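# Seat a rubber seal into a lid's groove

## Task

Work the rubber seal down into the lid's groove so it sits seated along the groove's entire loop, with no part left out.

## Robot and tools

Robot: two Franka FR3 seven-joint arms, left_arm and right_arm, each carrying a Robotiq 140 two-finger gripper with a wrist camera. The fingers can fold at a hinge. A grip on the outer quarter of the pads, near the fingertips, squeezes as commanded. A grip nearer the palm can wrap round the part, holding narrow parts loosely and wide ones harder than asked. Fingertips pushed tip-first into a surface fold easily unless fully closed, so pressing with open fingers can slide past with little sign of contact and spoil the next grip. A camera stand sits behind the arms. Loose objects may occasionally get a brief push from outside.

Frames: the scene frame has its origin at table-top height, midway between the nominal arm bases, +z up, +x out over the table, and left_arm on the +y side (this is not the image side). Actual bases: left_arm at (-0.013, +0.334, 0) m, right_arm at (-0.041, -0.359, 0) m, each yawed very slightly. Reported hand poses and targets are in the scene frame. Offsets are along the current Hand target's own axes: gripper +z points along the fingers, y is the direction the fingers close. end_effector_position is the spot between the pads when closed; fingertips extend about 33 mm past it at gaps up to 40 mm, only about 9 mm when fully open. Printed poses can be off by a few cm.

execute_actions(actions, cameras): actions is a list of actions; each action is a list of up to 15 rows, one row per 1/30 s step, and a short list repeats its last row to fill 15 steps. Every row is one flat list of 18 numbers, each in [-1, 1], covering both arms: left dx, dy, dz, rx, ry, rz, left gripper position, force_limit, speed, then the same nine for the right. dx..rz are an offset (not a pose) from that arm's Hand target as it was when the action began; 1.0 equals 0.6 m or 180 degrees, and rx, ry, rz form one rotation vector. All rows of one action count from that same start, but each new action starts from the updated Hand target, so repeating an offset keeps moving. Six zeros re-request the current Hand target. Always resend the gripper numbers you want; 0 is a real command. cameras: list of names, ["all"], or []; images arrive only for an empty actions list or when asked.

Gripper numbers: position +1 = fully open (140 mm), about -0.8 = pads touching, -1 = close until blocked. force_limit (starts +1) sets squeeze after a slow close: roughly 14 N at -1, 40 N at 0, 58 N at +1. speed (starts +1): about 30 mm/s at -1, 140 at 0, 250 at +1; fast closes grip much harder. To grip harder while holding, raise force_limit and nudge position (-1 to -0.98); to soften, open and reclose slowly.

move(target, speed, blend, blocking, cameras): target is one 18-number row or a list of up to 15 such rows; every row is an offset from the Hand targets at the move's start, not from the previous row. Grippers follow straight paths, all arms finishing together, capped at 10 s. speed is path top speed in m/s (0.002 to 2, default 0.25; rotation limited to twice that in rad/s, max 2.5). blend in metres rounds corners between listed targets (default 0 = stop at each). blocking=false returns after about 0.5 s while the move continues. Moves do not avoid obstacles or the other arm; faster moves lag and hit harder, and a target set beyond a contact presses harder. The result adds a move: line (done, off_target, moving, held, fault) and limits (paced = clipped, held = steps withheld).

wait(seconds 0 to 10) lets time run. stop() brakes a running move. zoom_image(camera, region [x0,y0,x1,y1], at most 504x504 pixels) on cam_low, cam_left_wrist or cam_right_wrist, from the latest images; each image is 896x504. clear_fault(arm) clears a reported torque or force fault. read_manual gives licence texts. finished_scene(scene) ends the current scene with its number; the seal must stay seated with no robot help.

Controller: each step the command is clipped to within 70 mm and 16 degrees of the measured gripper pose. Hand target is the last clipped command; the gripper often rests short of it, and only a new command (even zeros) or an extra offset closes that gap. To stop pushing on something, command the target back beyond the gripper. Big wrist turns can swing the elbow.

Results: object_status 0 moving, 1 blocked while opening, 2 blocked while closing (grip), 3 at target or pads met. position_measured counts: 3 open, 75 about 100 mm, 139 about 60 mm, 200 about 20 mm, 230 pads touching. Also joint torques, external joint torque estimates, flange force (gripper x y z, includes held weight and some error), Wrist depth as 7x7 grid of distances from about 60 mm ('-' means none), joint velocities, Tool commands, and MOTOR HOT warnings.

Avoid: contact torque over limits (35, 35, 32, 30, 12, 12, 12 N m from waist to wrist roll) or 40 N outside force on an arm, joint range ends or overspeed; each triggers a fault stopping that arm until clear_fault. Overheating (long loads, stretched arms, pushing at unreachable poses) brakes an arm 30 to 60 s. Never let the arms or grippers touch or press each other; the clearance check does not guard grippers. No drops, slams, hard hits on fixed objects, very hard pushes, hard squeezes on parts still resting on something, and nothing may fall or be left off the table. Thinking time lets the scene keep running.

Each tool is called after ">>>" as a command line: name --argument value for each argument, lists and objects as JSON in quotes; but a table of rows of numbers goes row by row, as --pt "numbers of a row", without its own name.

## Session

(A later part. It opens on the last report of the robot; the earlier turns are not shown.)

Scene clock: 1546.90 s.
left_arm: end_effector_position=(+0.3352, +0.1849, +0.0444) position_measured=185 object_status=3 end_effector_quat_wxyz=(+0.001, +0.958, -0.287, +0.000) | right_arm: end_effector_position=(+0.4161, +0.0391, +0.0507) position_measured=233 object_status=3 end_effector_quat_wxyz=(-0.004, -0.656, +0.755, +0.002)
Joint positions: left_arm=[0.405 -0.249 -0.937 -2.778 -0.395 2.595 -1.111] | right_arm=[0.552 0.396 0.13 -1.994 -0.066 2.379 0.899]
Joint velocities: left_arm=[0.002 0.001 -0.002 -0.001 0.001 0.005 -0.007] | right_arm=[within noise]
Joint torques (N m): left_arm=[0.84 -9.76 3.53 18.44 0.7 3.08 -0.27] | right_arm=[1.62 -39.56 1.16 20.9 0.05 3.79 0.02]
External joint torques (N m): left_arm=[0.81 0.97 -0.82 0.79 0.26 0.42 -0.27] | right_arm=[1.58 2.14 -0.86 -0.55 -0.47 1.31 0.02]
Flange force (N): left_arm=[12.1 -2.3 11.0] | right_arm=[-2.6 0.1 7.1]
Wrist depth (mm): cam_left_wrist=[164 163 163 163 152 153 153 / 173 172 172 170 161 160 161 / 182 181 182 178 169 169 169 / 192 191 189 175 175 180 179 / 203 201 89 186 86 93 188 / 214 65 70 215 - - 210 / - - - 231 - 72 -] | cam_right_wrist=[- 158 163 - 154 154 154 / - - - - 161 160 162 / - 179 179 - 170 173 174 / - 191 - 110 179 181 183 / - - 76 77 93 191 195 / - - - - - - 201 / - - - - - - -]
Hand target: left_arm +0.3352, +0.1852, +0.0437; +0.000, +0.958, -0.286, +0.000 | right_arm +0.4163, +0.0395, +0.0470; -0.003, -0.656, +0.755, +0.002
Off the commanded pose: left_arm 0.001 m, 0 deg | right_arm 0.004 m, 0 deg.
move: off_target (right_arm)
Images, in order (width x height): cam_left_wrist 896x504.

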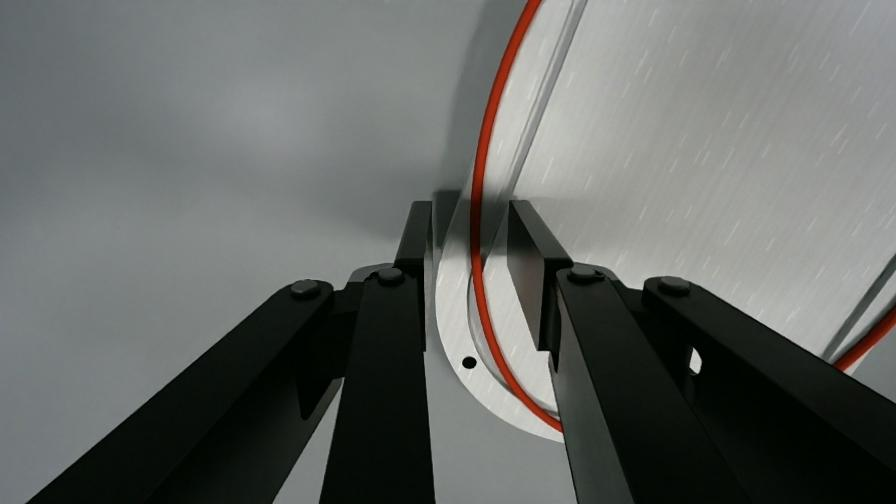

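>>> move --pt "0 0.004 0.0017 0 0 0 -0.443 -0.5 -1 0 0 0 0 0 0 -1 0 0" --pt "0 0.004 0.0017 0 0 0 -1 -0.5 -1 0 0 0 0 0 0 -1 0 0" --pt "0 0.004 -0.0035 0 0 0 -1 -0.5 -1 0 0 0 0 0 0 -1 0 0" --speed '[0.02, 0.03, 0.03]' --cameras '["cam_left_wrist"]'

Scene clock: 1555.87 s.
left_arm: end_effector_position=(+0.3346, +0.1831, +0.0456) position_measured=227 object_status=2 end_effector_quat_wxyz=(-0.001, +0.958, -0.287, +0.001) | right_arm: end_effector_position=(+0.4161, +0.0391, +0.0507) position_measured=233 object_status=3 end_effector_quat_wxyz=(-0.004, -0.656, +0.755, +0.002)
Joint positions: left_arm=[0.4 -0.256 -0.94 -2.779 -0.399 2.592 -1.117] | right_arm=[0.552 0.396 0.13 -1.994 -0.066 2.379 0.899]
Joint velocities: left_arm=[-0.005 -0.001 0.006 0.002 0.001 -0.004 -0.001] | right_arm=[within noise]
Joint torques (N m): left_arm=[0.45 -10.6 4.09 18.51 -0.01 2.59 0.01] | right_arm=[1.53 -39.56 1.2 20.88 0.05 3.79 0.03]
External joint torques (N m): left_arm=[0.39 -0.04 -0.42 0.87 -0.45 -0.08 0.01] | right_arm=[1.41 2.06 -0.89 -0.49 -0.47 1.33 0.03]
Flange force (N): left_arm=[2.6 0.1 -0.2] | right_arm=[-2.4 0.0 6.9]
Wrist depth (mm): cam_left_wrist=[166 165 165 163 154 153 154 / 174 175 173 171 163 162 162 / 183 183 183 181 170 170 170 / 195 193 193 123 178 179 180 / 206 203 87 86 86 189 190 / 217 - - - - - 214 / - - - - - 68 -] | cam_right_wrist=[161 163 163 - 153 152 153 / - - - - 164 162 161 / 178 - - 171 170 171 170 / - - 189 122 178 181 184 / 198 - 76 77 93 190 196 / - - - - - - 205 / - - - - - - -]
Hand target: left_arm +0.3339, +0.1832, +0.0458; +0.000, +0.958, -0.286, +0.000 | right_arm +0.4163, +0.0395, +0.0470; -0.003, -0.656, +0.755, +0.002
Off the commanded pose: left_arm 0.001 m, 0 deg | right_arm 0.004 m, 0 deg.
move: off_target (right_arm)
Images, in order (width x height): cam_left_wrist 896x504.

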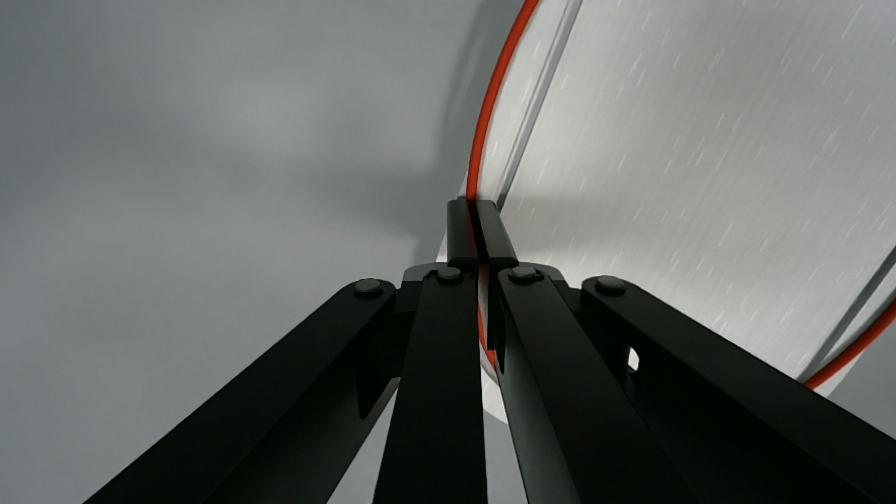

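>>> move --target '[-0.0208, 0.0053, 0, 0, 0, 0.11, -1, -0.5, -1, 0, 0, 0, 0, 0, 0, -1, 0, 0]' --speed 0.04 --cameras '["cam_left_wrist", "cam_right_wrist"]'

>>> zoom_image --camera "cam_left_wrist" --region '[390, 0, 590, 200]'

Scene clock: 1570.60 s.
left_arm: end_effector_position=(+0.3228, +0.1855, +0.0464) position_measured=227 object_status=2 end_effector_quat_wxyz=(+0.001, +0.896, -0.443, +0.002) | right_arm: end_effector_position=(+0.4161, +0.0391, +0.0507) position_measured=233 object_status=3 end_effector_quat_wxyz=(-0.004, -0.656, +0.755, +0.002)
Joint positions: left_arm=[0.251 -0.269 -0.796 -2.817 -0.381 2.598 -0.798] | right_arm=[0.552 0.396 0.13 -1.994 -0.066 2.379 0.899]
Joint velocities: left_arm=[-0.001 0 0.002 0.001 -0.001 0 0.007] | right_arm=[within noise]
Joint torques (N m): left_arm=[0.35 -12.07 4.09 17.07 0.85 2.64 0.19] | right_arm=[1.57 -39.54 1.17 20.91 0.05 3.77 0.05]
External joint torques (N m): left_arm=[0.32 0.15 0.12 -0.57 0.43 0 0.19] | right_arm=[1.5 2.03 -0.88 -0.47 -0.47 1.3 0.05]
Flange force (N): left_arm=[-0.2 -1.6 1.8] | right_arm=[-2.6 0.1 6.9]
Wrist depth (mm): cam_left_wrist=[165 166 165 156 154 153 154 / 175 175 174 164 163 162 161 / 185 184 184 171 170 170 170 / 196 195 194 123 179 180 179 / 207 204 93 86 86 189 194 / 221 - 74 - - - 215 / - - - - - 68 -] | cam_right_wrist=[160 159 - - 154 155 153 / - - - 164 161 162 161 / - 183 - 166 172 172 172 / - - - 110 179 181 184 / - - 76 77 93 189 195 / - - - - - - 206 / - - - - - - -]
Hand target: left_arm +0.3217, +0.1874, +0.0458; +0.000, +0.895, -0.447, +0.000 | right_arm +0.4163, +0.0395, +0.0470; -0.003, -0.656, +0.755, +0.002
Off the commanded pose: left_arm 0.002 m, 0 deg | right_arm 0.004 m, 0 deg.
move: off_target (right_arm)
Images, in order (width x height): cam_left_wrist 896x504, cam_right_wrist 896x504.

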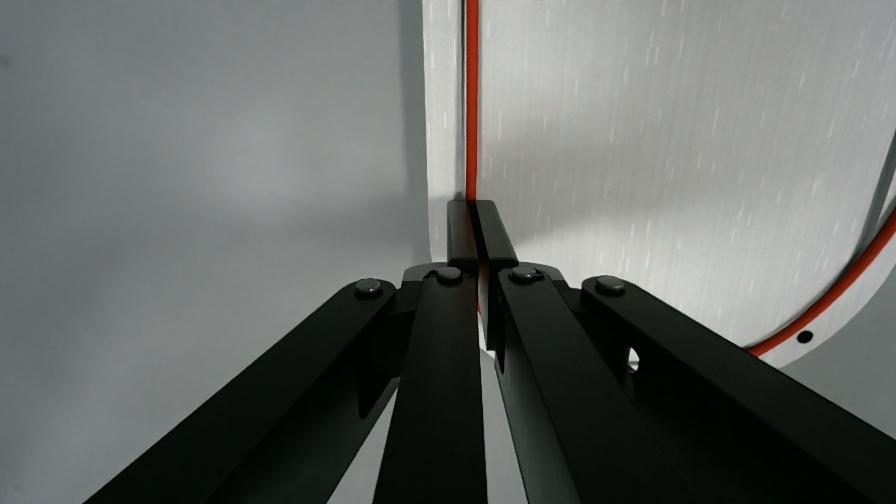

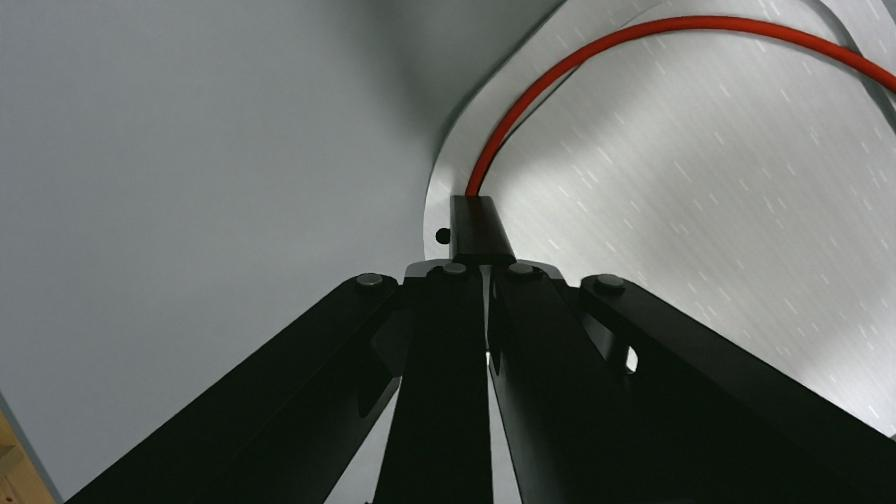

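Scaled by 2.520 from the camera's 896x504 image, which has a finer 1280x720 frame.

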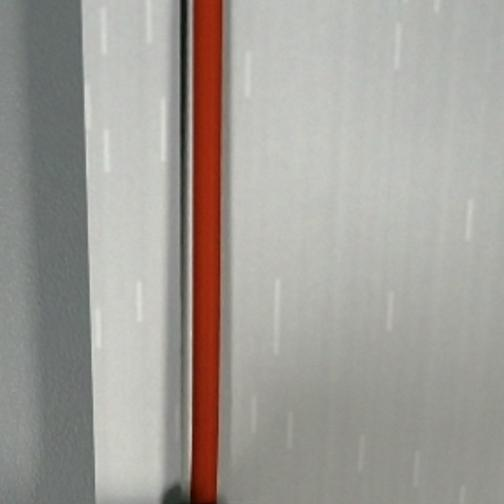

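>>> move --pt "0 -0.0015 0 0 0 0 -1 -0.5 -1 0 0 0 0 0 0 -1 0 0" --pt "0 -0.0015 0.0065 0 0 0 -1 -0.5 -1 0 0 0 0 0 0 -1 0 0" --speed 0.02 --cameras '["cam_left_wrist"]'

>>> zoom_image --camera "cam_left_wrist" --region '[390, 0, 590, 200]'

Scene clock: 1587.77 s.
left_arm: end_effector_position=(+0.3238, +0.1865, +0.0435) position_measured=227 object_status=2 end_effector_quat_wxyz=(+0.001, +0.895, -0.447, +0.002) | right_arm: end_effector_position=(+0.4161, +0.0391, +0.0507) position_measured=233 object_status=3 end_effector_quat_wxyz=(-0.004, -0.656, +0.755, +0.002)
Joint positions: left_arm=[0.26 -0.256 -0.802 -2.818 -0.372 2.612 -0.795] | right_arm=[0.552 0.396 0.13 -1.994 -0.066 2.379 0.899]
Joint torques (N m): left_arm=[1.24 -11.22 3.09 17.15 0.85 2.92 -0.15] | right_arm=[1.58 -39.52 1.18 20.99 0.04 3.76 0.01]
External joint torques (N m): left_arm=[1.29 1.16 -0.65 -0.4 0.44 0.28 -0.15] | right_arm=[1.61 2.24 -0.78 -0.48 -0.48 1.28 0.01]
Flange force (N): left_arm=[7.6 -5.9 11.1] | right_arm=[-3.0 -0.2 7.2]
Wrist depth (mm): cam_left_wrist=[163 163 163 153 152 153 149 / 172 172 171 163 159 159 158 / 181 181 180 170 168 169 167 / 193 192 191 123 175 177 174 / 204 201 93 87 86 184 192 / 215 - 74 - - - 210 / - - - - - 68 -] | cam_right_wrist=[- - - - 153 154 - / - - - 173 163 161 161 / - - 178 174 171 172 172 / - 192 - 112 180 181 181 / - - 76 77 93 193 196 / - - - - - - 205 / - - - - - - -]
Hand target: left_arm +0.3224, +0.1880, +0.0419; +0.000, +0.895, -0.447, +0.000 | right_arm +0.4163, +0.0395, +0.0470; -0.003, -0.656, +0.755, +0.002
Off the commanded pose: left_arm 0.003 m, 0 deg | right_arm 0.004 m, 0 deg.
move: off_target (right_arm)
Images, in order (width x height): cam_left_wrist 896x504.

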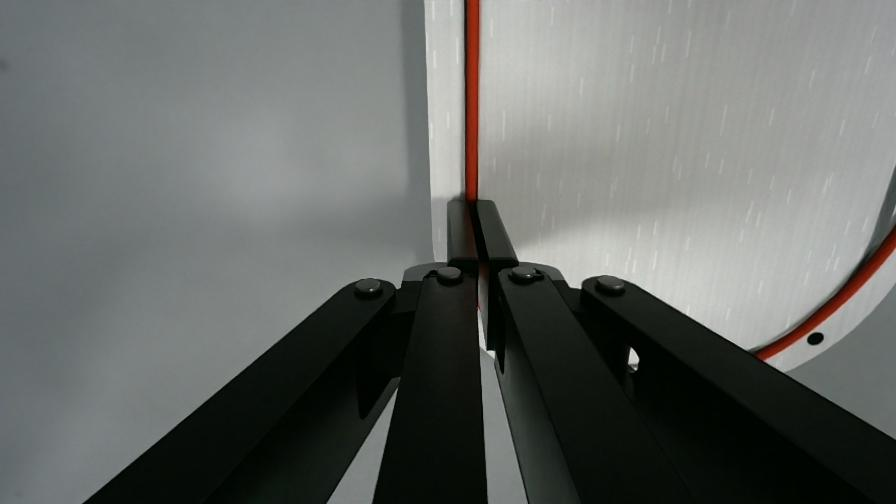

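Scaled by 2.520 from the camera's 896x504 image, which has a finer 1280x720 frame.

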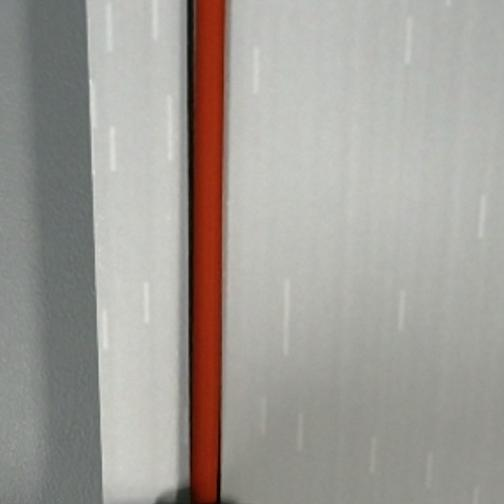

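>>> move --pt "0 -0.0008 0.001 0 0 0 -0.562 -0.5 -1 0 0 0 0 0 0 -1 0 0" --pt "0 -0.0008 -0.02 0 0 0 -0.562 -0.5 -1 0 0 0 0 0 0 -1 0 0" --speed 0.03 --cameras '["cam_left_wrist"]'

>>> zoom_image --camera "cam_left_wrist" --region '[390, 60, 590, 260]'

Scene clock: 1596.93 s.
left_arm: end_effector_position=(+0.3226, +0.1888, +0.0530) position_measured=200 object_status=3 end_effector_quat_wxyz=(-0.001, +0.895, -0.446, +0.000) | right_arm: end_effector_position=(+0.4161, +0.0391, +0.0507) position_measured=233 object_status=3 end_effector_quat_wxyz=(-0.004, -0.656, +0.755, +0.002)
Joint positions: left_arm=[0.239 -0.297 -0.778 -2.816 -0.385 2.568 -0.784] | right_arm=[0.552 0.396 0.13 -1.994 -0.066 2.379 0.899]
Joint velocities: left_arm=[-0.001 0 0 0 -0.001 -0.004 0.003] | right_arm=[within noise]
Joint torques (N m): left_arm=[0.11 -11.94 4.21 19.17 0.07 2.57 0.08] | right_arm=[1.51 -39.54 1.11 20.99 0.07 3.74 0.02]
External joint torques (N m): left_arm=[0.12 0 -0.03 1.13 -0.37 -0.07 0.08] | right_arm=[1.4 2.2 -0.97 -0.47 -0.45 1.26 0.01]
Flange force (N): left_arm=[1.9 -0.9 -1.4] | right_arm=[-2.7 -0.4 7.0]
Wrist depth (mm): cam_left_wrist=[171 172 172 160 160 159 159 / 181 181 181 170 168 167 167 / 191 192 190 181 177 176 176 / 203 202 199 150 183 187 186 / 215 212 93 93 92 193 210 / 227 - 74 225 - - 220 / - - - - - 71 -] | cam_right_wrist=[162 162 - - 153 149 153 / - - 169 163 162 160 161 / - - - 172 171 171 172 / - 191 - 112 179 180 183 / - - 76 77 93 191 194 / - - - - - - 205 / - - - - - - -]
Hand target: left_arm +0.3228, +0.1883, +0.0539; +0.000, +0.895, -0.447, +0.000 | right_arm +0.4163, +0.0395, +0.0470; -0.003, -0.656, +0.755, +0.002
Off the commanded pose: left_arm 0.001 m, 0 deg | right_arm 0.004 m, 0 deg.
move: off_target (right_arm)
Images, in order (width x height): cam_left_wrist 896x504.

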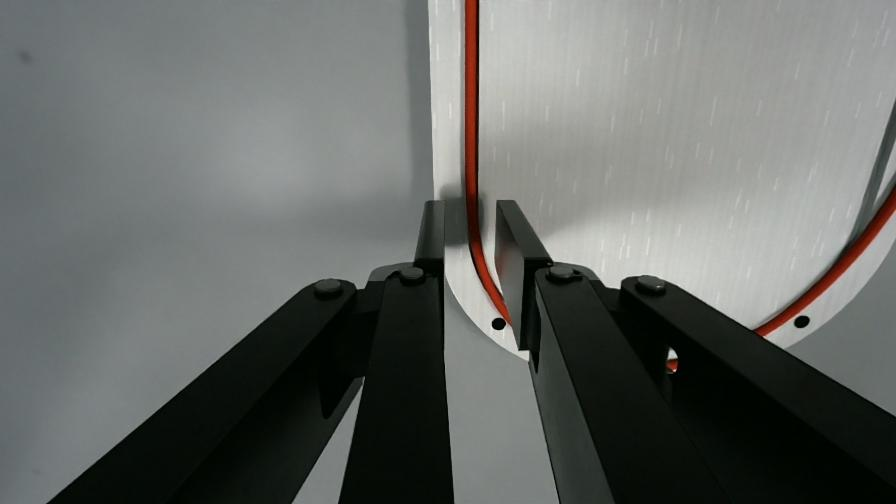

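Scaled by 2.520 from the camera's 896x504 image, which has a finer 1280x720 frame.

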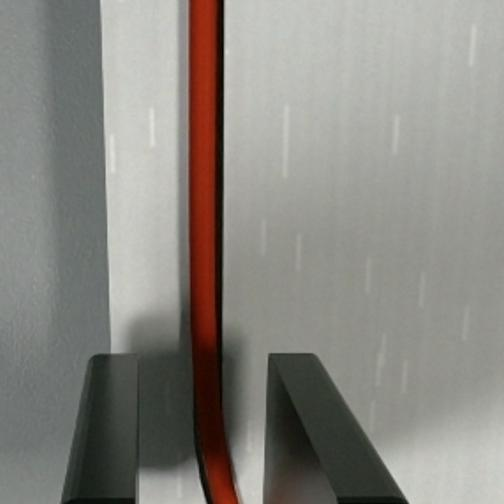

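>>> move --pt "0 0.0005 0 0 0 0 -1 -0.5 0 0 0 0 0 0 0 -1 0 0" --pt "0 0.0005 0.0192 0 0 0 -1 -0.5 0 0 0 0 0 0 0 -1 0 0" --speed 0.03

Scene clock: 1609.47 s.
left_arm: end_effector_position=(+0.3217, +0.1879, +0.0434) position_measured=233 object_status=3 end_effector_quat_wxyz=(+0.001, +0.894, -0.448, -0.001) | right_arm: end_effector_position=(+0.4161, +0.0391, +0.0507) position_measured=233 object_status=3 end_effector_quat_wxyz=(-0.004, -0.656, +0.755, +0.002)
Joint positions: left_arm=[0.259 -0.259 -0.799 -2.819 -0.371 2.603 -0.79] | right_arm=[0.552 0.396 0.13 -1.994 -0.066 2.379 0.899]
Joint torques (N m): left_arm=[0.81 -10.19 2.62 17.94 0.57 3.94 -0.32] | right_arm=[1.58 -39.52 1.2 20.92 0.06 3.76 0.06]
External joint torques (N m): left_arm=[0.79 2.22 -1.23 0.36 0.16 1.3 -0.32] | right_arm=[1.33 2.11 -1 -0.45 -0.46 1.3 0.06]
Flange force (N): left_arm=[12.7 -6.9 18.9] | right_arm=[-2.6 -0.3 7.0]
Wrist depth (mm): cam_left_wrist=[164 162 163 151 151 152 151 / 172 171 171 161 160 159 158 / 181 180 180 168 167 167 167 / 191 191 190 124 176 177 177 / 203 202 87 86 86 184 194 / 217 - - - - - 211 / - - - - - 67 -] | cam_right_wrist=[163 - - 165 153 - 155 / - - - 169 161 162 161 / 182 - - 167 172 172 172 / - 187 194 112 178 179 183 / - - 76 77 93 192 195 / - - - - - - 206 / - - - - - - -]
Hand target: left_arm +0.3226, +0.1881, +0.0424; +0.000, +0.895, -0.447, +0.000 | right_arm +0.4163, +0.0395, +0.0470; -0.003, -0.656, +0.755, +0.002
Off the commanded pose: left_arm 0.001 m, 0 deg | right_arm 0.004 m, 0 deg.
move: off_target (right_arm)

>>> move --pt "0 0 0.0008 0 0 0 -1 -0.5 0 0 0 0 0 0 0 -1 0 0" --pt "0 0 -0.05 0 0 0 -1 -0.5 0 0 0 -0.015 0 0 0 -1 0 0" --pt "-0.16 -0.05 -0.15 0 0 0 -1 -0.5 0 -0.0451 0.0097 -0.015 0 0 0 -1 0 0" --pt "-0.16 -0.05 -0.15 0 0 0 -1 -0.5 0 -0.0451 0.0097 0.004 0 0 0 -1 0 0" --speed '[0.03, 0.1, 0.15, 0.03]' --cameras '["cam_left_wrist", "cam_right_wrist"]'

>>> zoom_image --camera "cam_right_wrist" --region '[410, 30, 610, 230]'

Scene clock: 1639.27 s.
left_arm: end_effector_position=(+0.2903, +0.2820, +0.1327) position_measured=233 object_status=3 end_effector_quat_wxyz=(+0.000, +0.896, -0.444, +0.002) | right_arm: end_effector_position=(+0.4145, +0.0670, +0.0508) position_measured=233 object_status=3 end_effector_quat_wxyz=(-0.003, -0.657, +0.754, +0.002)
Joint positions: left_arm=[0.156 -0.713 -0.425 -2.916 -0.349 2.223 -0.556] | right_arm=[0.597 0.439 0.123 -1.924 -0.067 2.354 0.932]
Joint velocities: left_arm=[0 0 0 0 -0.001 -0.001 0.004] | right_arm=[within noise]
Joint torques (N m): left_arm=[0.4 -5.81 4.34 22.49 0.81 2.52 0.08] | right_arm=[2.79 -38.7 1.45 20.83 -0.01 4.17 0.25]
External joint torques (N m): left_arm=[0.4 -0.24 -0.23 0.42 0.2 -0.12 0.08] | right_arm=[2.81 4.31 -0.62 -0.76 -0.54 1.72 0.25]
Flange force (N): left_arm=[0.1 -0.9 -1.6] | right_arm=[-7.2 -0.9 11.5]
Wrist depth (mm): cam_left_wrist=[247 246 244 243 231 230 229 / 260 257 257 253 243 241 251 / 274 271 272 270 269 266 266 / 290 290 287 124 280 282 281 / 311 308 84 86 86 297 298 / 328 - - - - - 313 / - - - - - 67 -] | cam_right_wrist=[- - - 156 153 153 155 / 168 - - 162 161 162 161 / - - - 168 171 171 - / - 192 - 122 178 181 183 / - - 76 77 93 191 195 / - - - - - - - / - - - - - - -]
Hand target: left_arm +0.2888, +0.2829, +0.1323; +0.000, +0.895, -0.447, +0.000 | right_arm +0.4143, +0.0671, +0.0446; -0.003, -0.656, +0.755, +0.002
Off the commanded pose: left_arm 0.002 m, 0 deg | right_arm 0.006 m, 0 deg.
move: off_target (right_arm)
Images, in order (width x height): cam_left_wrist 896x504, cam_right_wrist 896x504.

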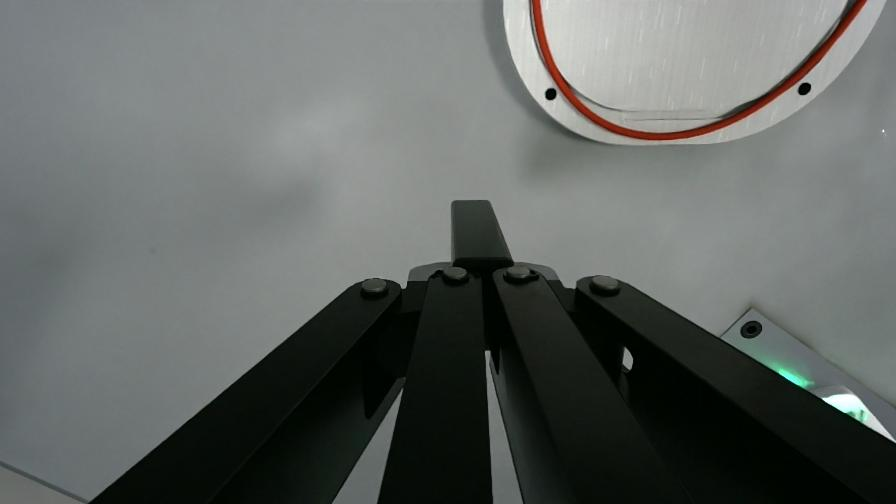

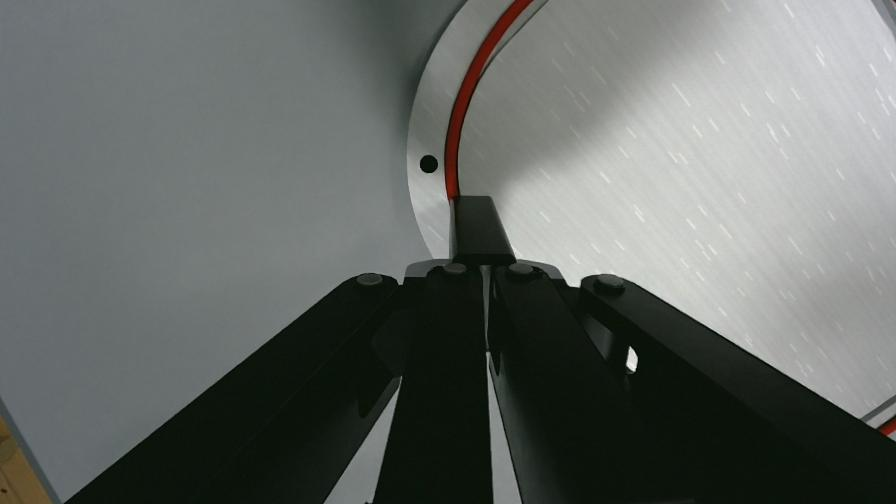

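Scaled by 2.520 from the camera's 896x504 image, which has a finer 1280x720 frame.

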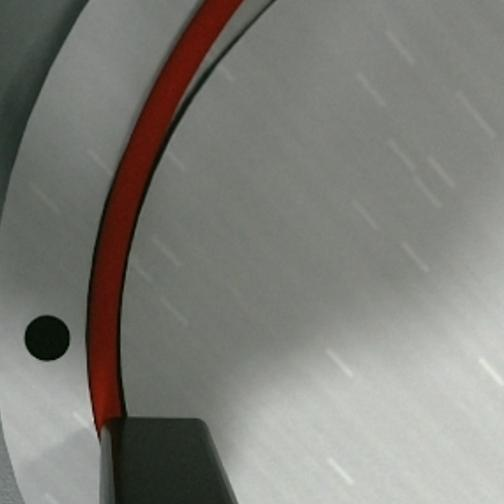

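>>> move --pt "0 0 0 0 0 0 -1 -0.5 0 0 0 -0.0217 0 0 0 -1 0 0" --pt "0 0 0 0 0 0 -1 -0.5 0 -0.0305 0.0212 -0.0217 0 0 0 -1 0 0" --pt "0 0 0 0 0 0 -1 -0.5 0 -0.0305 0.0212 0.0027 0 0 0 -1 0 0" --pt "0 0 0 0 0 0 -1 -0.5 0 -0.0305 0.0212 -0.0217 0 0 0 -1 0 0" --pt "0 0 0 0 0 0 -1 -0.5 0 -0.0563 0.0473 -0.0217 0 0 0 -1 0 0" --pt "0 0 0 0 0 0 -1 -0.5 0 -0.0563 0.0473 0.0027 0 0 0 -1 0 0" --pt "0 0 0 0 0 0 -1 -0.5 0 -0.0563 0.0473 -0.0217 0 0 0 -1 0 0" --speed '[0.05, 0.08, 0.03, 0.05, 0.08, 0.03, 0.05]' --blend '[0.004, 0, 0, 0.004, 0, 0, 0]' --cameras '["cam_right_wrist"]'

Scene clock: 1682.33 s.
left_arm: end_effector_position=(+0.2902, +0.2820, +0.1327) position_measured=233 object_status=3 end_effector_quat_wxyz=(+0.000, +0.896, -0.445, +0.002) | right_arm: end_effector_position=(+0.3913, +0.1044, +0.0564) position_measured=233 object_status=3 end_effector_quat_wxyz=(-0.002, -0.658, +0.753, +0.001)
Joint positions: left_arm=[0.156 -0.713 -0.425 -2.916 -0.349 2.223 -0.555] | right_arm=[0.672 0.455 0.118 -1.881 -0.067 2.329 0.998]
Joint velocities: left_arm=[within noise] | right_arm=[0.002 0.001 0.001 0.001 -0.001 -0.006 0]
Joint torques (N m): left_arm=[0.47 -5.85 4.23 22.52 0.75 2.56 0.11] | right_arm=[1.05 -45.99 1.68 22.44 1.03 2.15 0.11]
External joint torques (N m): left_arm=[0.49 -0.24 -0.32 0.4 0.13 -0.09 0.11] | right_arm=[1 -2.08 -0.46 0.49 0.48 -0.31 0.11]
Flange force (N): left_arm=[0.2 -1.0 -1.3] | right_arm=[1.5 2.5 -4.1]
Wrist depth (mm): cam_left_wrist=[247 245 245 243 230 229 230 / 259 258 257 255 243 242 253 / 275 274 270 269 269 265 266 / 292 290 288 123 281 283 280 / 309 307 83 86 86 297 299 / 332 - - - - - 315 / - - - - - 67 -] | cam_right_wrist=[- - 156 157 158 158 158 / - - 168 166 167 168 170 / - - 185 174 176 178 179 / - - - 112 184 187 191 / - - 76 77 93 196 195 / - - - - - - - / - - - - - - -]
Hand target: left_arm +0.2888, +0.2829, +0.1323; +0.000, +0.895, -0.447, +0.000 | right_arm +0.3909, +0.1045, +0.0577; -0.003, -0.656, +0.755, +0.002
Off the commanded pose: left_arm 0.002 m, 0 deg | right_arm 0.001 m, 0 deg.
move: done
Images, in order (width x height): cam_right_wrist 896x504.

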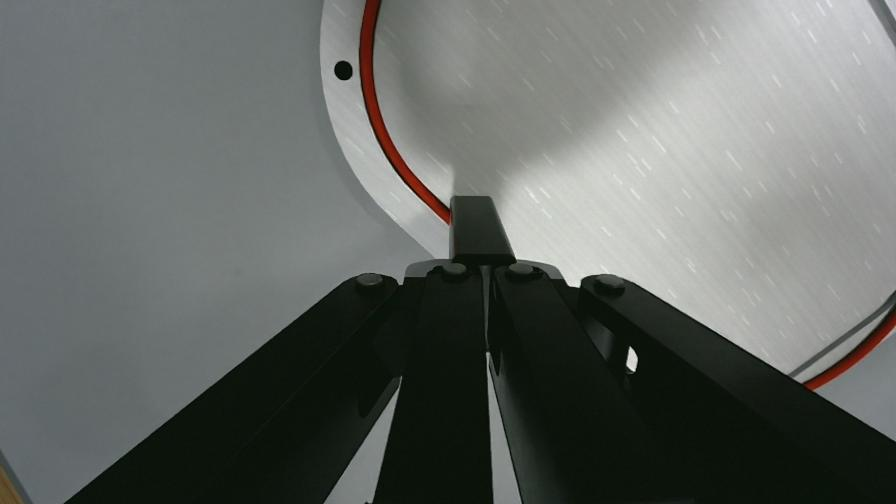

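>>> move --pt "0 0 0 0 0 0 -1 -0.5 0 -0.026 0.0208 0 0 0 0 -1 0 0" --pt "0 0 0 0 0 0 -1 -0.5 0 -0.026 0.0208 0.0245 0 0 0 -1 0 0" --pt "0 0 0 0 0 0 -1 -0.5 0 -0.026 0.0208 0 0 0 0 -1 0 0" --pt "0 0 0 0 0 0 -1 -0.5 0 -0.052 0.0467 0 0 0 0 -1 0 0" --pt "0 0 0 0 0 0 -1 -0.5 0 -0.052 0.0467 0.0245 0 0 0 -1 0 0" --pt "0 0 0 0 0 0 -1 -0.5 0 -0.052 0.0467 0 0 0 0 -1 0 0" --pt "0 0 0 0 0 0 -1 -0.5 0 -0.078 0.0725 0 0 0 0 -1 0 0" --pt "0 0 0 0 0 0 -1 -0.5 0 -0.078 0.0725 0.0245 0 0 0 -1 0 0" --speed '[0.08, 0.04, 0.06, 0.08, 0.04, 0.06, 0.08, 0.04]' --blend '[0, 0, 0.004, 0, 0, 0.004, 0, 0]' --cameras '["cam_right_wrist"]'

Scene clock: 1702.33 s.
left_arm: end_effector_position=(+0.2902, +0.2820, +0.1327) position_measured=233 object_status=3 end_effector_quat_wxyz=(+0.000, +0.896, -0.445, +0.002) | right_arm: end_effector_position=(+0.3649, +0.1462, +0.0580) position_measured=233 object_status=3 end_effector_quat_wxyz=(+0.000, -0.659, +0.752, +0.002)
Joint positions: left_arm=[0.156 -0.713 -0.425 -2.916 -0.349 2.223 -0.555] | right_arm=[0.751 0.488 0.114 -1.824 -0.068 2.309 1.067]
Joint torques (N m): left_arm=[0.46 -5.91 4.24 22.44 0.77 2.56 0.08] | right_arm=[0.69 -46.71 1.61 22.13 0.56 2.43 -0.1]
External joint torques (N m): left_arm=[0.5 -0.25 -0.32 0.28 0.15 -0.1 0.08] | right_arm=[0.66 -1.52 -0.6 -0.16 -0.01 -0.05 -0.1]
Flange force (N): left_arm=[0.0 -0.8 -1.2] | right_arm=[3.6 2.7 -2.3]
Wrist depth (mm): cam_left_wrist=[246 246 243 242 228 230 229 / 259 259 256 255 245 239 254 / 275 274 271 270 271 270 270 / 290 289 287 123 280 282 281 / 309 307 84 86 86 296 299 / 329 - - - - - 310 / - - - - - 68 -] | cam_right_wrist=[- - 158 159 160 159 - / - - 167 167 168 168 170 / 187 189 - 175 179 178 178 / - - - 112 185 186 182 / - - 76 77 93 198 - / - - - - - - - / - - - - - - -]
Hand target: left_arm +0.2888, +0.2829, +0.1323; +0.000, +0.895, -0.447, +0.000 | right_arm +0.3653, +0.1451, +0.0574; +0.000, -0.659, +0.752, +0.002 (not the last commanded pose)
Off the commanded pose: left_arm 0.002 m, 0 deg | right_arm 0.021 m, 1 deg.
move: held (right_arm; a check stopped the path); path passed 6 of 8 targets; limits=held
pose unreachable (right arm): on one or more control steps of this call, first in action 0 (counted from 0), this arm could not follow its commanded pose, so it was not sent that pose on those steps. It may still have moved: this result reports where it is.
cause: moving toward the commanded pose would bring a part of the arm too close to another arm (a part of this arm just beyond joint 7 (wrist roll) and a part of the left arm just beyond its joint 7 (wrist roll), 21 mm apart when this arm was first held).
Images, in order (width x height): cam_right_wrist 896x504.

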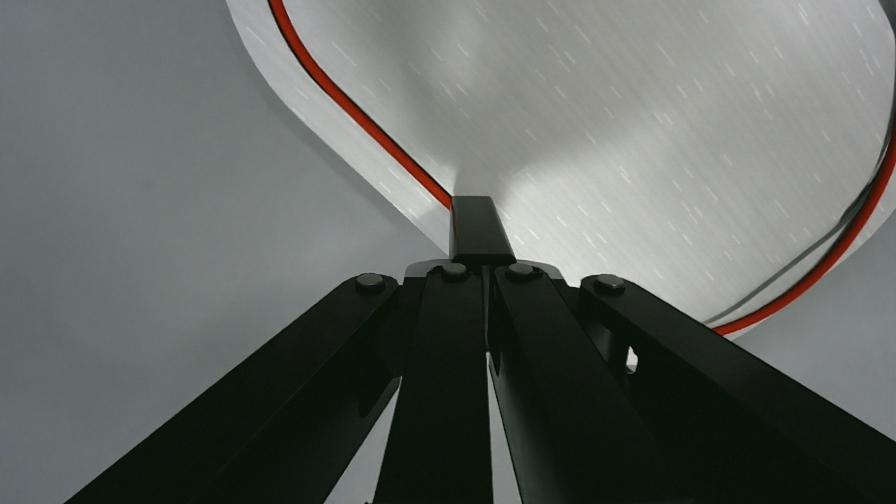

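>>> move --pt "0 0 0 0 0 0 -1 -0.5 0 0 0 -0.046 0 0 0 -1 0 0" --pt "0.2335 0.0497 0.1288 0 0 0 -1 -0.5 0 0.2843 0.052 -0.046 0 0 -0.497 -0.443 -0.5 0" --pt "0.2335 0.0497 0.1518 0 0 0 -1 -0.5 0 0.2843 0.052 -0.046 0 0 -0.497 -0.443 -0.5 0" --pt "0.2335 0.0497 0.135 0 0 0 -1 -0.5 0 0.2843 0.052 -0.046 0 0 -0.497 -0.443 -0.5 0" --pt "0.1968 0.0497 0.135 0 0 0 -1 -0.5 0 0.2843 0.052 -0.046 0 0 -0.497 -0.443 -0.5 0" --pt "0.1968 0.0497 0.1518 0 0 0 -1 -0.5 0 0.2843 0.052 -0.046 0 0 -0.497 -0.443 -0.5 0" --speed '[0.1, 0.5, 0.03, 0.05, 0.08, 0.03]' --blend '[0.01, 0, 0, 0.003, 0, 0]' --cameras '["cam_left_wrist", "cam_right_wrist"]'

Scene clock: 1789.53 s.
left_arm: end_effector_position=(+0.3345, +0.1704, +0.0420) position_measured=233 object_status=3 end_effector_quat_wxyz=(+0.001, +0.894, -0.448, -0.002) | right_arm: end_effector_position=(+0.3106, -0.0209, +0.0838) position_measured=185 object_status=3 end_effector_quat_wxyz=(+0.001, +0.997, -0.071, -0.003)
Joint positions: left_arm=[0.295 -0.192 -0.841 -2.764 -0.29 2.613 -0.875] | right_arm=[0.359 0.036 0.367 -2.417 -0.017 2.445 -0.651]
Joint velocities: left_arm=[0.001 0 -0.002 0 0.004 0 -0.006] | right_arm=[within noise]
Joint torques (N m): left_arm=[1.09 -11.33 2.15 18.22 0.79 3.95 -0.17] | right_arm=[0.79 -28.72 0 21.32 0.96 2.73 -0.21]
External joint torques (N m): left_arm=[1.04 2.13 -1.05 0.43 0.39 1.31 -0.17] | right_arm=[0.81 -1.11 -0.39 0.47 0.46 0.11 -0.21]
Flange force (N): left_arm=[13.6 -7.7 19.6] | right_arm=[-1.5 1.9 -3.1]
Wrist depth (mm): cam_left_wrist=[161 162 161 150 150 150 149 / 170 170 170 160 158 158 158 / 180 180 179 168 166 168 167 / 190 190 189 124 173 176 176 / 201 201 87 87 86 185 187 / 215 - - - - - 210 / - - - - - 68 -] | cam_right_wrist=[- 184 184 184 - - - / 194 194 193 194 205 - - / 205 205 207 206 - 217 - / - 216 215 170 123 - - / - - 92 - 87 92 - / - - 79 - - - - / - - - - - - -]
Hand target: left_arm +0.3360, +0.1705, +0.0413; +0.000, +0.895, -0.447, +0.000 | right_arm +0.3121, -0.0200, +0.0848; -0.001, +0.998, -0.070, -0.001
Off the commanded pose: left_arm 0.002 m, 0 deg | right_arm 0.002 m, 0 deg.
move: done; limits=paced
Images, in order (width x height): cam_left_wrist 896x504, cam_right_wrist 896x504.

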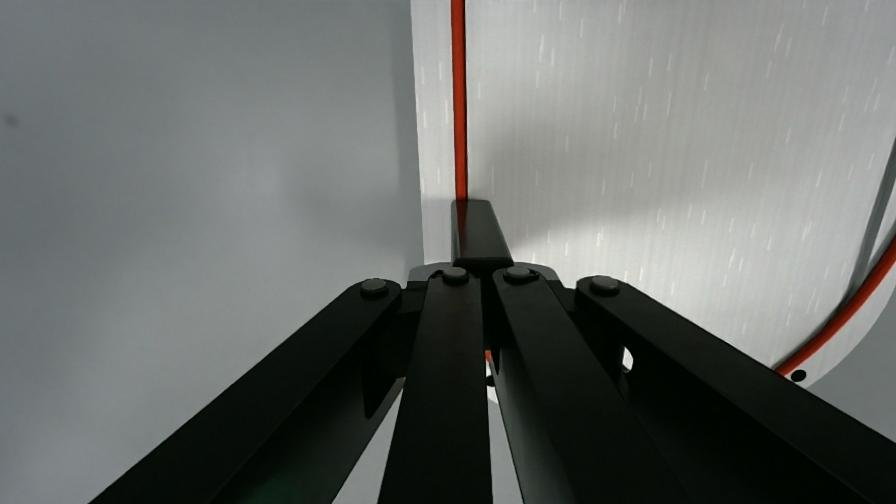

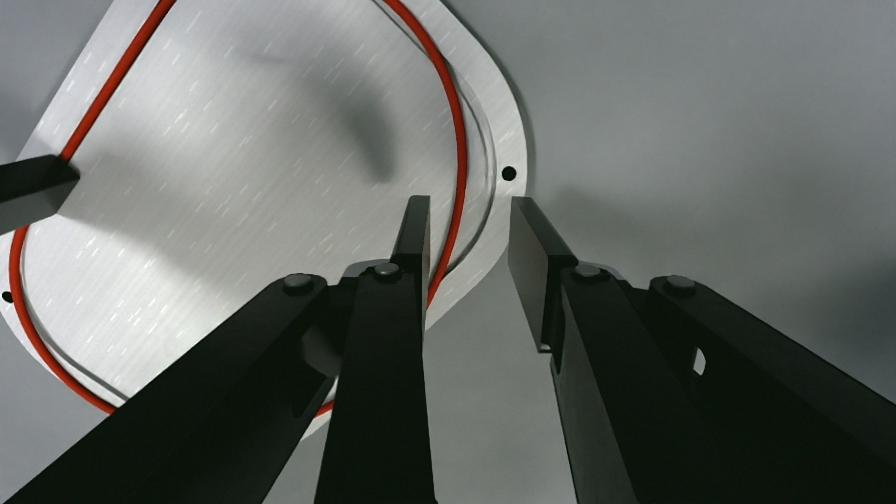

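>>> move --pt "0 0 -0.0228 0 0 0 -1 -0.5 0 0.0327 -0.0033 0.02 0 0 0 -0.443 -0.5 0" --pt "-0.0777 0.0083 -0.0228 0 0 0 -1 -0.5 0 0.0327 -0.0033 0.048 0 0 0 -0.443 -0.5 0" --speed '[0.08, 0.08]' --blend '[0.005, 0]' --cameras '["cam_left_wrist", "cam_right_wrist"]'

>>> zoom_image --camera "cam_right_wrist" --region '[390, 100, 570, 280]'

Scene clock: 1810.10 s.
left_arm: end_effector_position=(+0.3053, +0.2041, +0.0554) position_measured=233 object_status=3 end_effector_quat_wxyz=(+0.000, +0.896, -0.445, +0.002) | right_arm: end_effector_position=(+0.3319, -0.0209, +0.0570) position_measured=185 object_status=3 end_effector_quat_wxyz=(-0.001, +0.998, -0.069, -0.002)
Joint positions: left_arm=[0.148 -0.366 -0.683 -2.883 -0.42 2.556 -0.744] | right_arm=[0.348 0.135 0.345 -2.38 -0.07 2.505 -0.646]
Joint velocities: left_arm=[0.001 0 0 0 0 0.001 0.006] | right_arm=[within noise]
Joint torques (N m): left_arm=[0.06 -10.78 4.34 18.25 0.36 2.65 0.16] | right_arm=[1.48 -30.7 1.02 20.13 -0.07 2.77 0.13]
External joint torques (N m): left_arm=[0.04 0.37 0.04 0.23 -0.08 0 0.16] | right_arm=[1.41 -0.24 -0.52 -0.06 -0.53 0.12 0.13]
Flange force (N): left_arm=[1.0 -1.2 1.1] | right_arm=[-1.0 -1.4 1.2]
Wrist depth (mm): cam_left_wrist=[175 174 173 161 161 161 161 / 185 184 183 173 170 168 168 / 194 195 193 182 179 179 180 / 205 205 204 124 188 189 193 / 218 217 87 86 86 199 212 / 233 - - - - - 224 / - - - - - 67 -] | cam_right_wrist=[- 161 160 - - - - / 168 169 169 168 - - - / 179 179 178 176 - - 189 / 187 189 187 169 123 197 - / - 199 92 197 87 92 - / - - 79 - - - - / - - - - - - -]
Hand target: left_arm +0.3040, +0.2048, +0.0550; +0.000, +0.895, -0.447, +0.000 | right_arm +0.3317, -0.0207, +0.0560; -0.001, +0.998, -0.070, -0.001
Off the commanded pose: left_arm 0.002 m, 0 deg | right_arm 0.001 m, 0 deg.
move: done
Images, in order (width x height): cam_left_wrist 896x504, cam_right_wrist 896x504.

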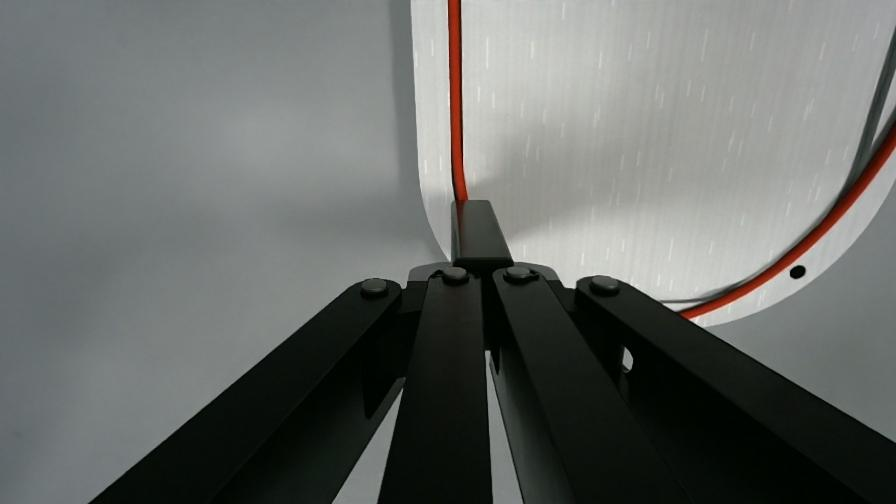

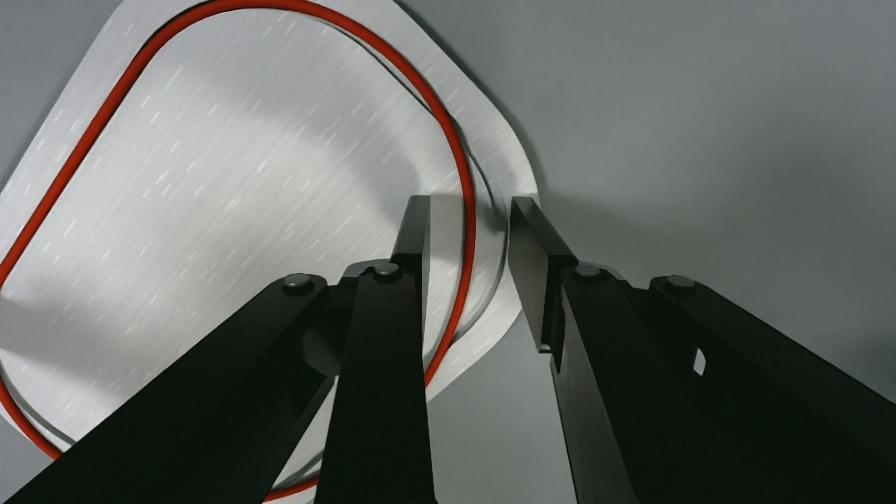

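Scaled by 2.800 from the camera's 896x504 image, which has a finer 1280x720 frame.

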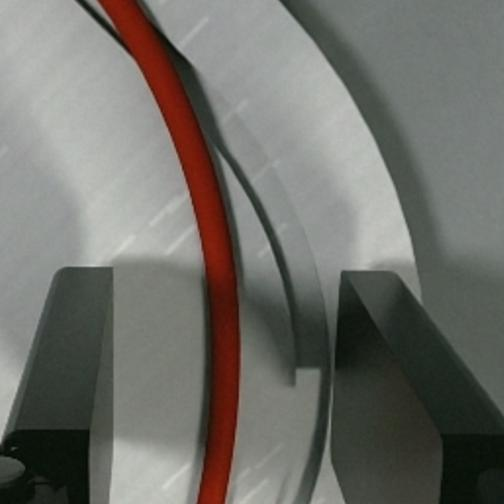

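>>> move --pt "0 0 0.0225 0 0 0 -1 -0.5 0 0 0 0.0103 0 0 0 -0.443 -0.5 -1" --pt "0 0 0.0225 0 0 0 -1 -0.5 0 0 0 0.0103 0 0 0 -1 -0.5 -1" --pt "0 0 0.0 0 0 0 -1 -0.5 0 0 0 0.0065 0 0 0 -1 -0.5 -1" --pt "-0.0347 0.0232 0.0 0 0 0 -1 -0.5 0 0 0.0222 0.0065 0 0 0 -1 -0.5 -1" --speed '[0.03, 0.03, 0.05, 0.05]' --cameras '["cam_left_wrist", "cam_right_wrist"]'

>>> zoom_image --camera "cam_right_wrist" --region '[410, 60, 550, 200]'

Scene clock: 1829.00 s.
left_arm: end_effector_position=(+0.2817, +0.2127, +0.0552) position_measured=233 object_status=3 end_effector_quat_wxyz=(-0.001, +0.895, -0.446, +0.001) | right_arm: end_effector_position=(+0.3292, -0.0341, +0.0514) position_measured=227 object_status=2 end_effector_quat_wxyz=(+0.001, +0.997, -0.072, -0.002)
Joint positions: left_arm=[0.072 -0.449 -0.637 -2.955 -0.467 2.537 -0.719] | right_arm=[0.333 0.122 0.344 -2.416 -0.067 2.525 -0.659]
Joint velocities: left_arm=[within noise] | right_arm=[-0.002 -0.001 0 0 -0.001 0 -0.005]
Joint torques (N m): left_arm=[0.06 -9.38 4.9 18.22 0.24 2.63 0] | right_arm=[0.43 -31.5 1.12 19.45 0.92 2.73 -0.3]
External joint torques (N m): left_arm=[0.07 -0.12 0.52 0.29 -0.21 -0.02 0] | right_arm=[0.4 -1.98 -0.2 -0.19 0.47 0.12 -0.3]
Flange force (N): left_arm=[-0.8 -0.2 -1.4] | right_arm=[-3.9 5.3 -5.2]
Wrist depth (mm): cam_left_wrist=[175 174 174 162 160 160 160 / 185 183 182 169 169 168 168 / 194 193 193 180 180 179 181 / 206 205 205 123 187 188 201 / 218 216 87 86 86 211 213 / 233 - - - - - 224 / - - - - - 68 -] | cam_right_wrist=[- 156 155 - 163 - - / 163 163 163 - - - - / 170 172 172 172 - - - / 185 181 182 122 - - - / - 194 76 - 93 - - / - - - - - - - / - - - - - - -]
Hand target: left_arm +0.2803, +0.2131, +0.0549; +0.000, +0.895, -0.447, +0.000 | right_arm +0.3299, -0.0339, +0.0521; -0.001, +0.998, -0.070, -0.001
Off the commanded pose: left_arm 0.001 m, 0 deg | right_arm 0.001 m, 0 deg.
move: done
Images, in order (width x height): cam_left_wrist 896x504, cam_right_wrist 896x504.

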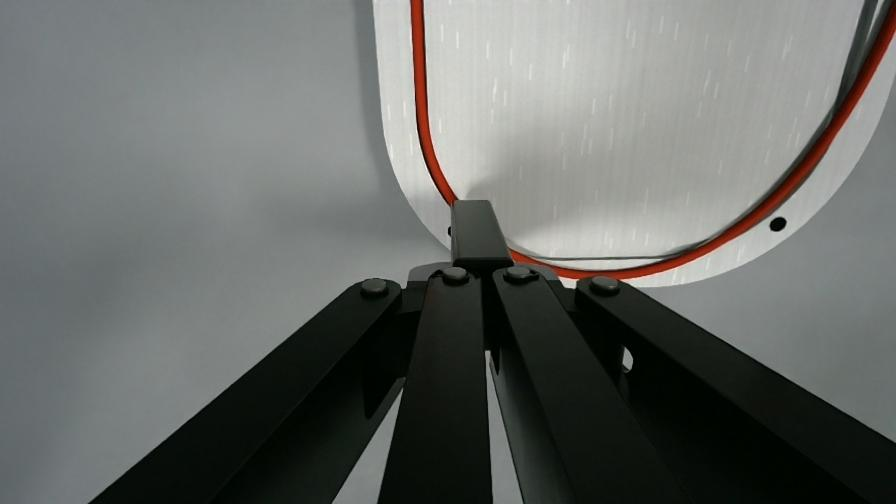

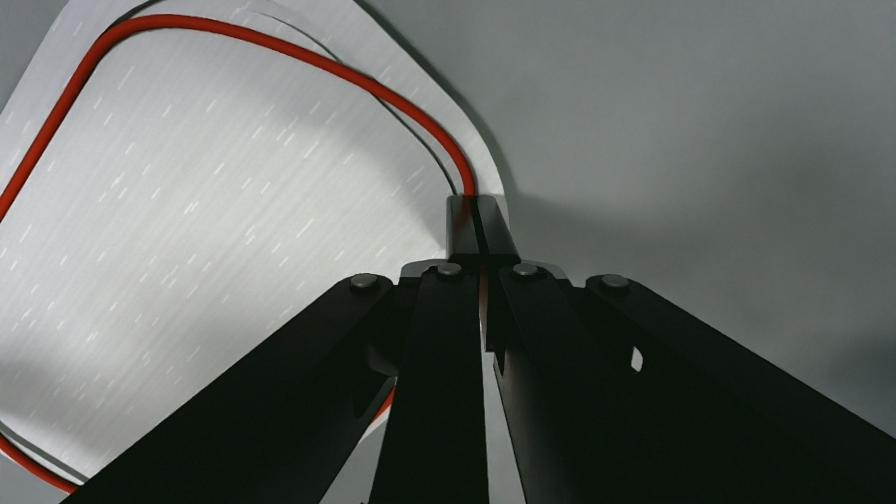

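Scaled by 3.600 from the camera's 896x504 image, which has a finer 1280x720 frame.

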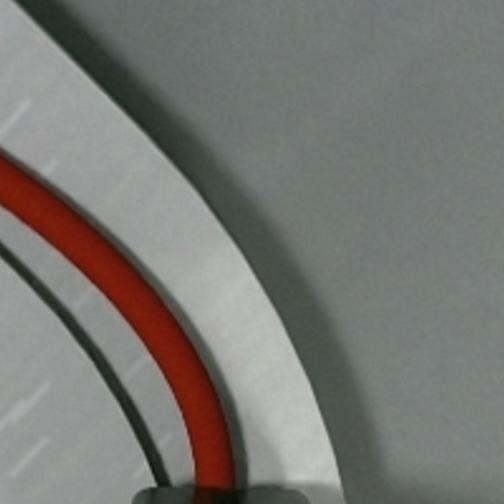

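>>> move --pt "0 0 0.0222 0 0 0 -1 -0.5 0 0 -0.0013 0.006 0 0 0 -1 -0.5 -1" --pt "0 0 0.0222 0 0 0 -1 -0.5 0 0 -0.0013 0.007 0 0 0 -0.562 -0.5 -1" --speed '[0.03, 0.02]' --cameras '["cam_left_wrist", "cam_right_wrist"]'

>>> zoom_image --camera "cam_right_wrist" --region '[420, 130, 540, 250]'

Scene clock: 1866.90 s.
left_arm: end_effector_position=(+0.2795, +0.2113, +0.0429) position_measured=233 object_status=3 end_effector_quat_wxyz=(+0.001, +0.894, -0.449, -0.001) | right_arm: end_effector_position=(+0.3297, -0.0329, +0.0488) position_measured=200 object_status=0 end_effector_quat_wxyz=(-0.001, +0.998, -0.070, -0.002)
Joint positions: left_arm=[0.078 -0.399 -0.651 -2.961 -0.467 2.586 -0.718] | right_arm=[0.333 0.129 0.344 -2.416 -0.07 2.535 -0.66]
Joint torques (N m): left_arm=[2.33 -8.15 3.61 16.65 0.7 4.04 -0.16] | right_arm=[1.17 -30.12 0.67 19.82 -0.08 2.76 0.01]
External joint torques (N m): left_arm=[2.35 1.89 -0.36 -0.59 0.28 1.41 -0.16] | right_arm=[1.09 -0.37 -0.79 0.19 -0.52 0.14 0.01]
Flange force (N): left_arm=[9.2 -11.1 18.3] | right_arm=[0.0 -1.2 0.8]
Wrist depth (mm): cam_left_wrist=[163 162 160 152 150 150 150 / 171 171 169 158 159 158 158 / 182 180 181 167 167 169 166 / 191 192 190 124 175 176 189 / 202 200 87 86 86 196 200 / 217 - - - - - 210 / - - - - - 67 -] | cam_right_wrist=[152 154 154 165 - - - / 159 162 161 165 - - - / - 172 170 - - 184 - / 180 180 178 155 118 189 - / 192 190 86 189 87 93 - / - - 73 - - - - / - - - - - 69 -]
Hand target: left_arm +0.2803, +0.2131, +0.0416; +0.000, +0.895, -0.447, +0.000 | right_arm +0.3300, -0.0331, +0.0479; -0.001, +0.998, -0.070, -0.001
Off the commanded pose: left_arm 0.002 m, 0 deg | right_arm 0.001 m, 0 deg.
move: done
Images, in order (width x height): cam_left_wrist 896x504, cam_right_wrist 896x504.

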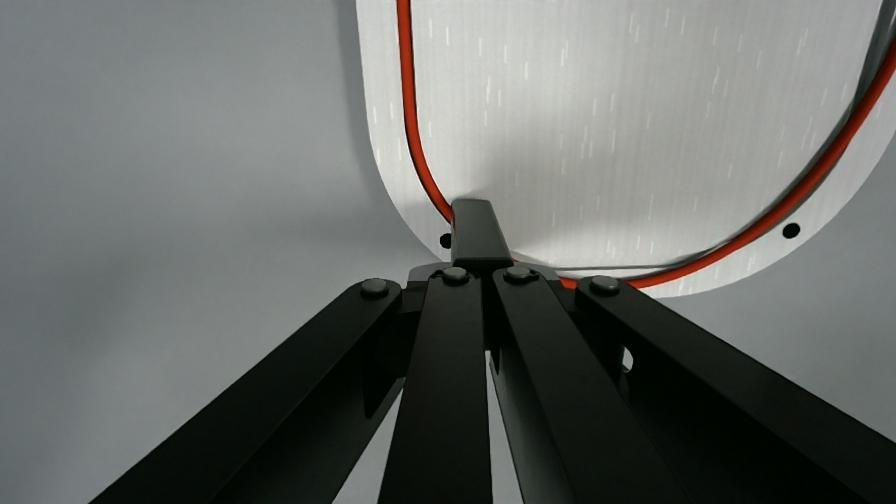

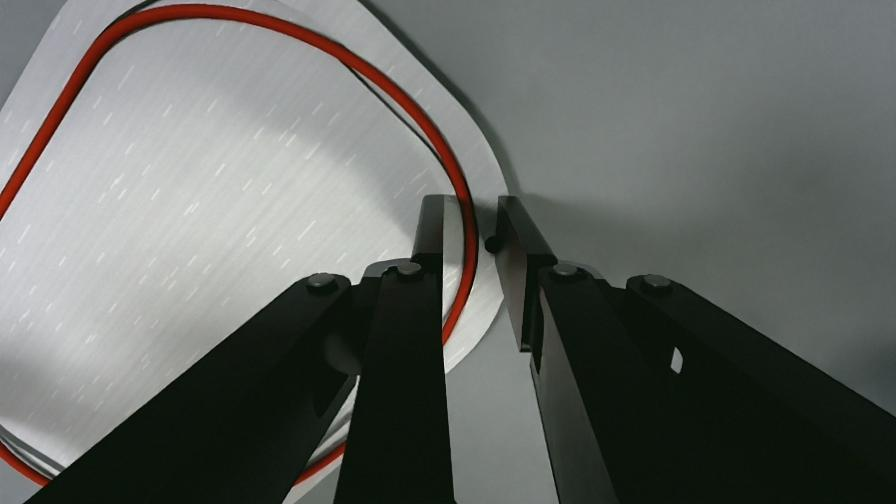

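Scaled by 4.200 from the camera's 896x504 image, which has a finer 1280x720 frame.

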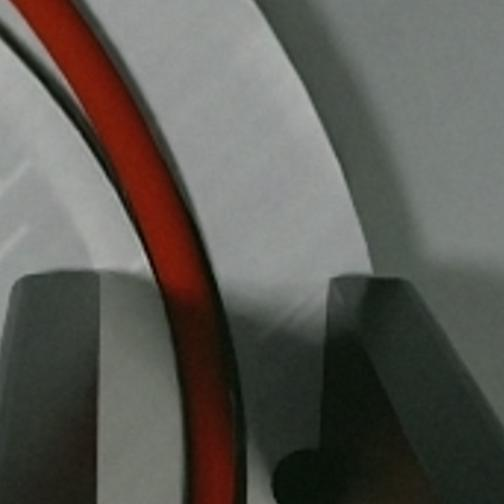

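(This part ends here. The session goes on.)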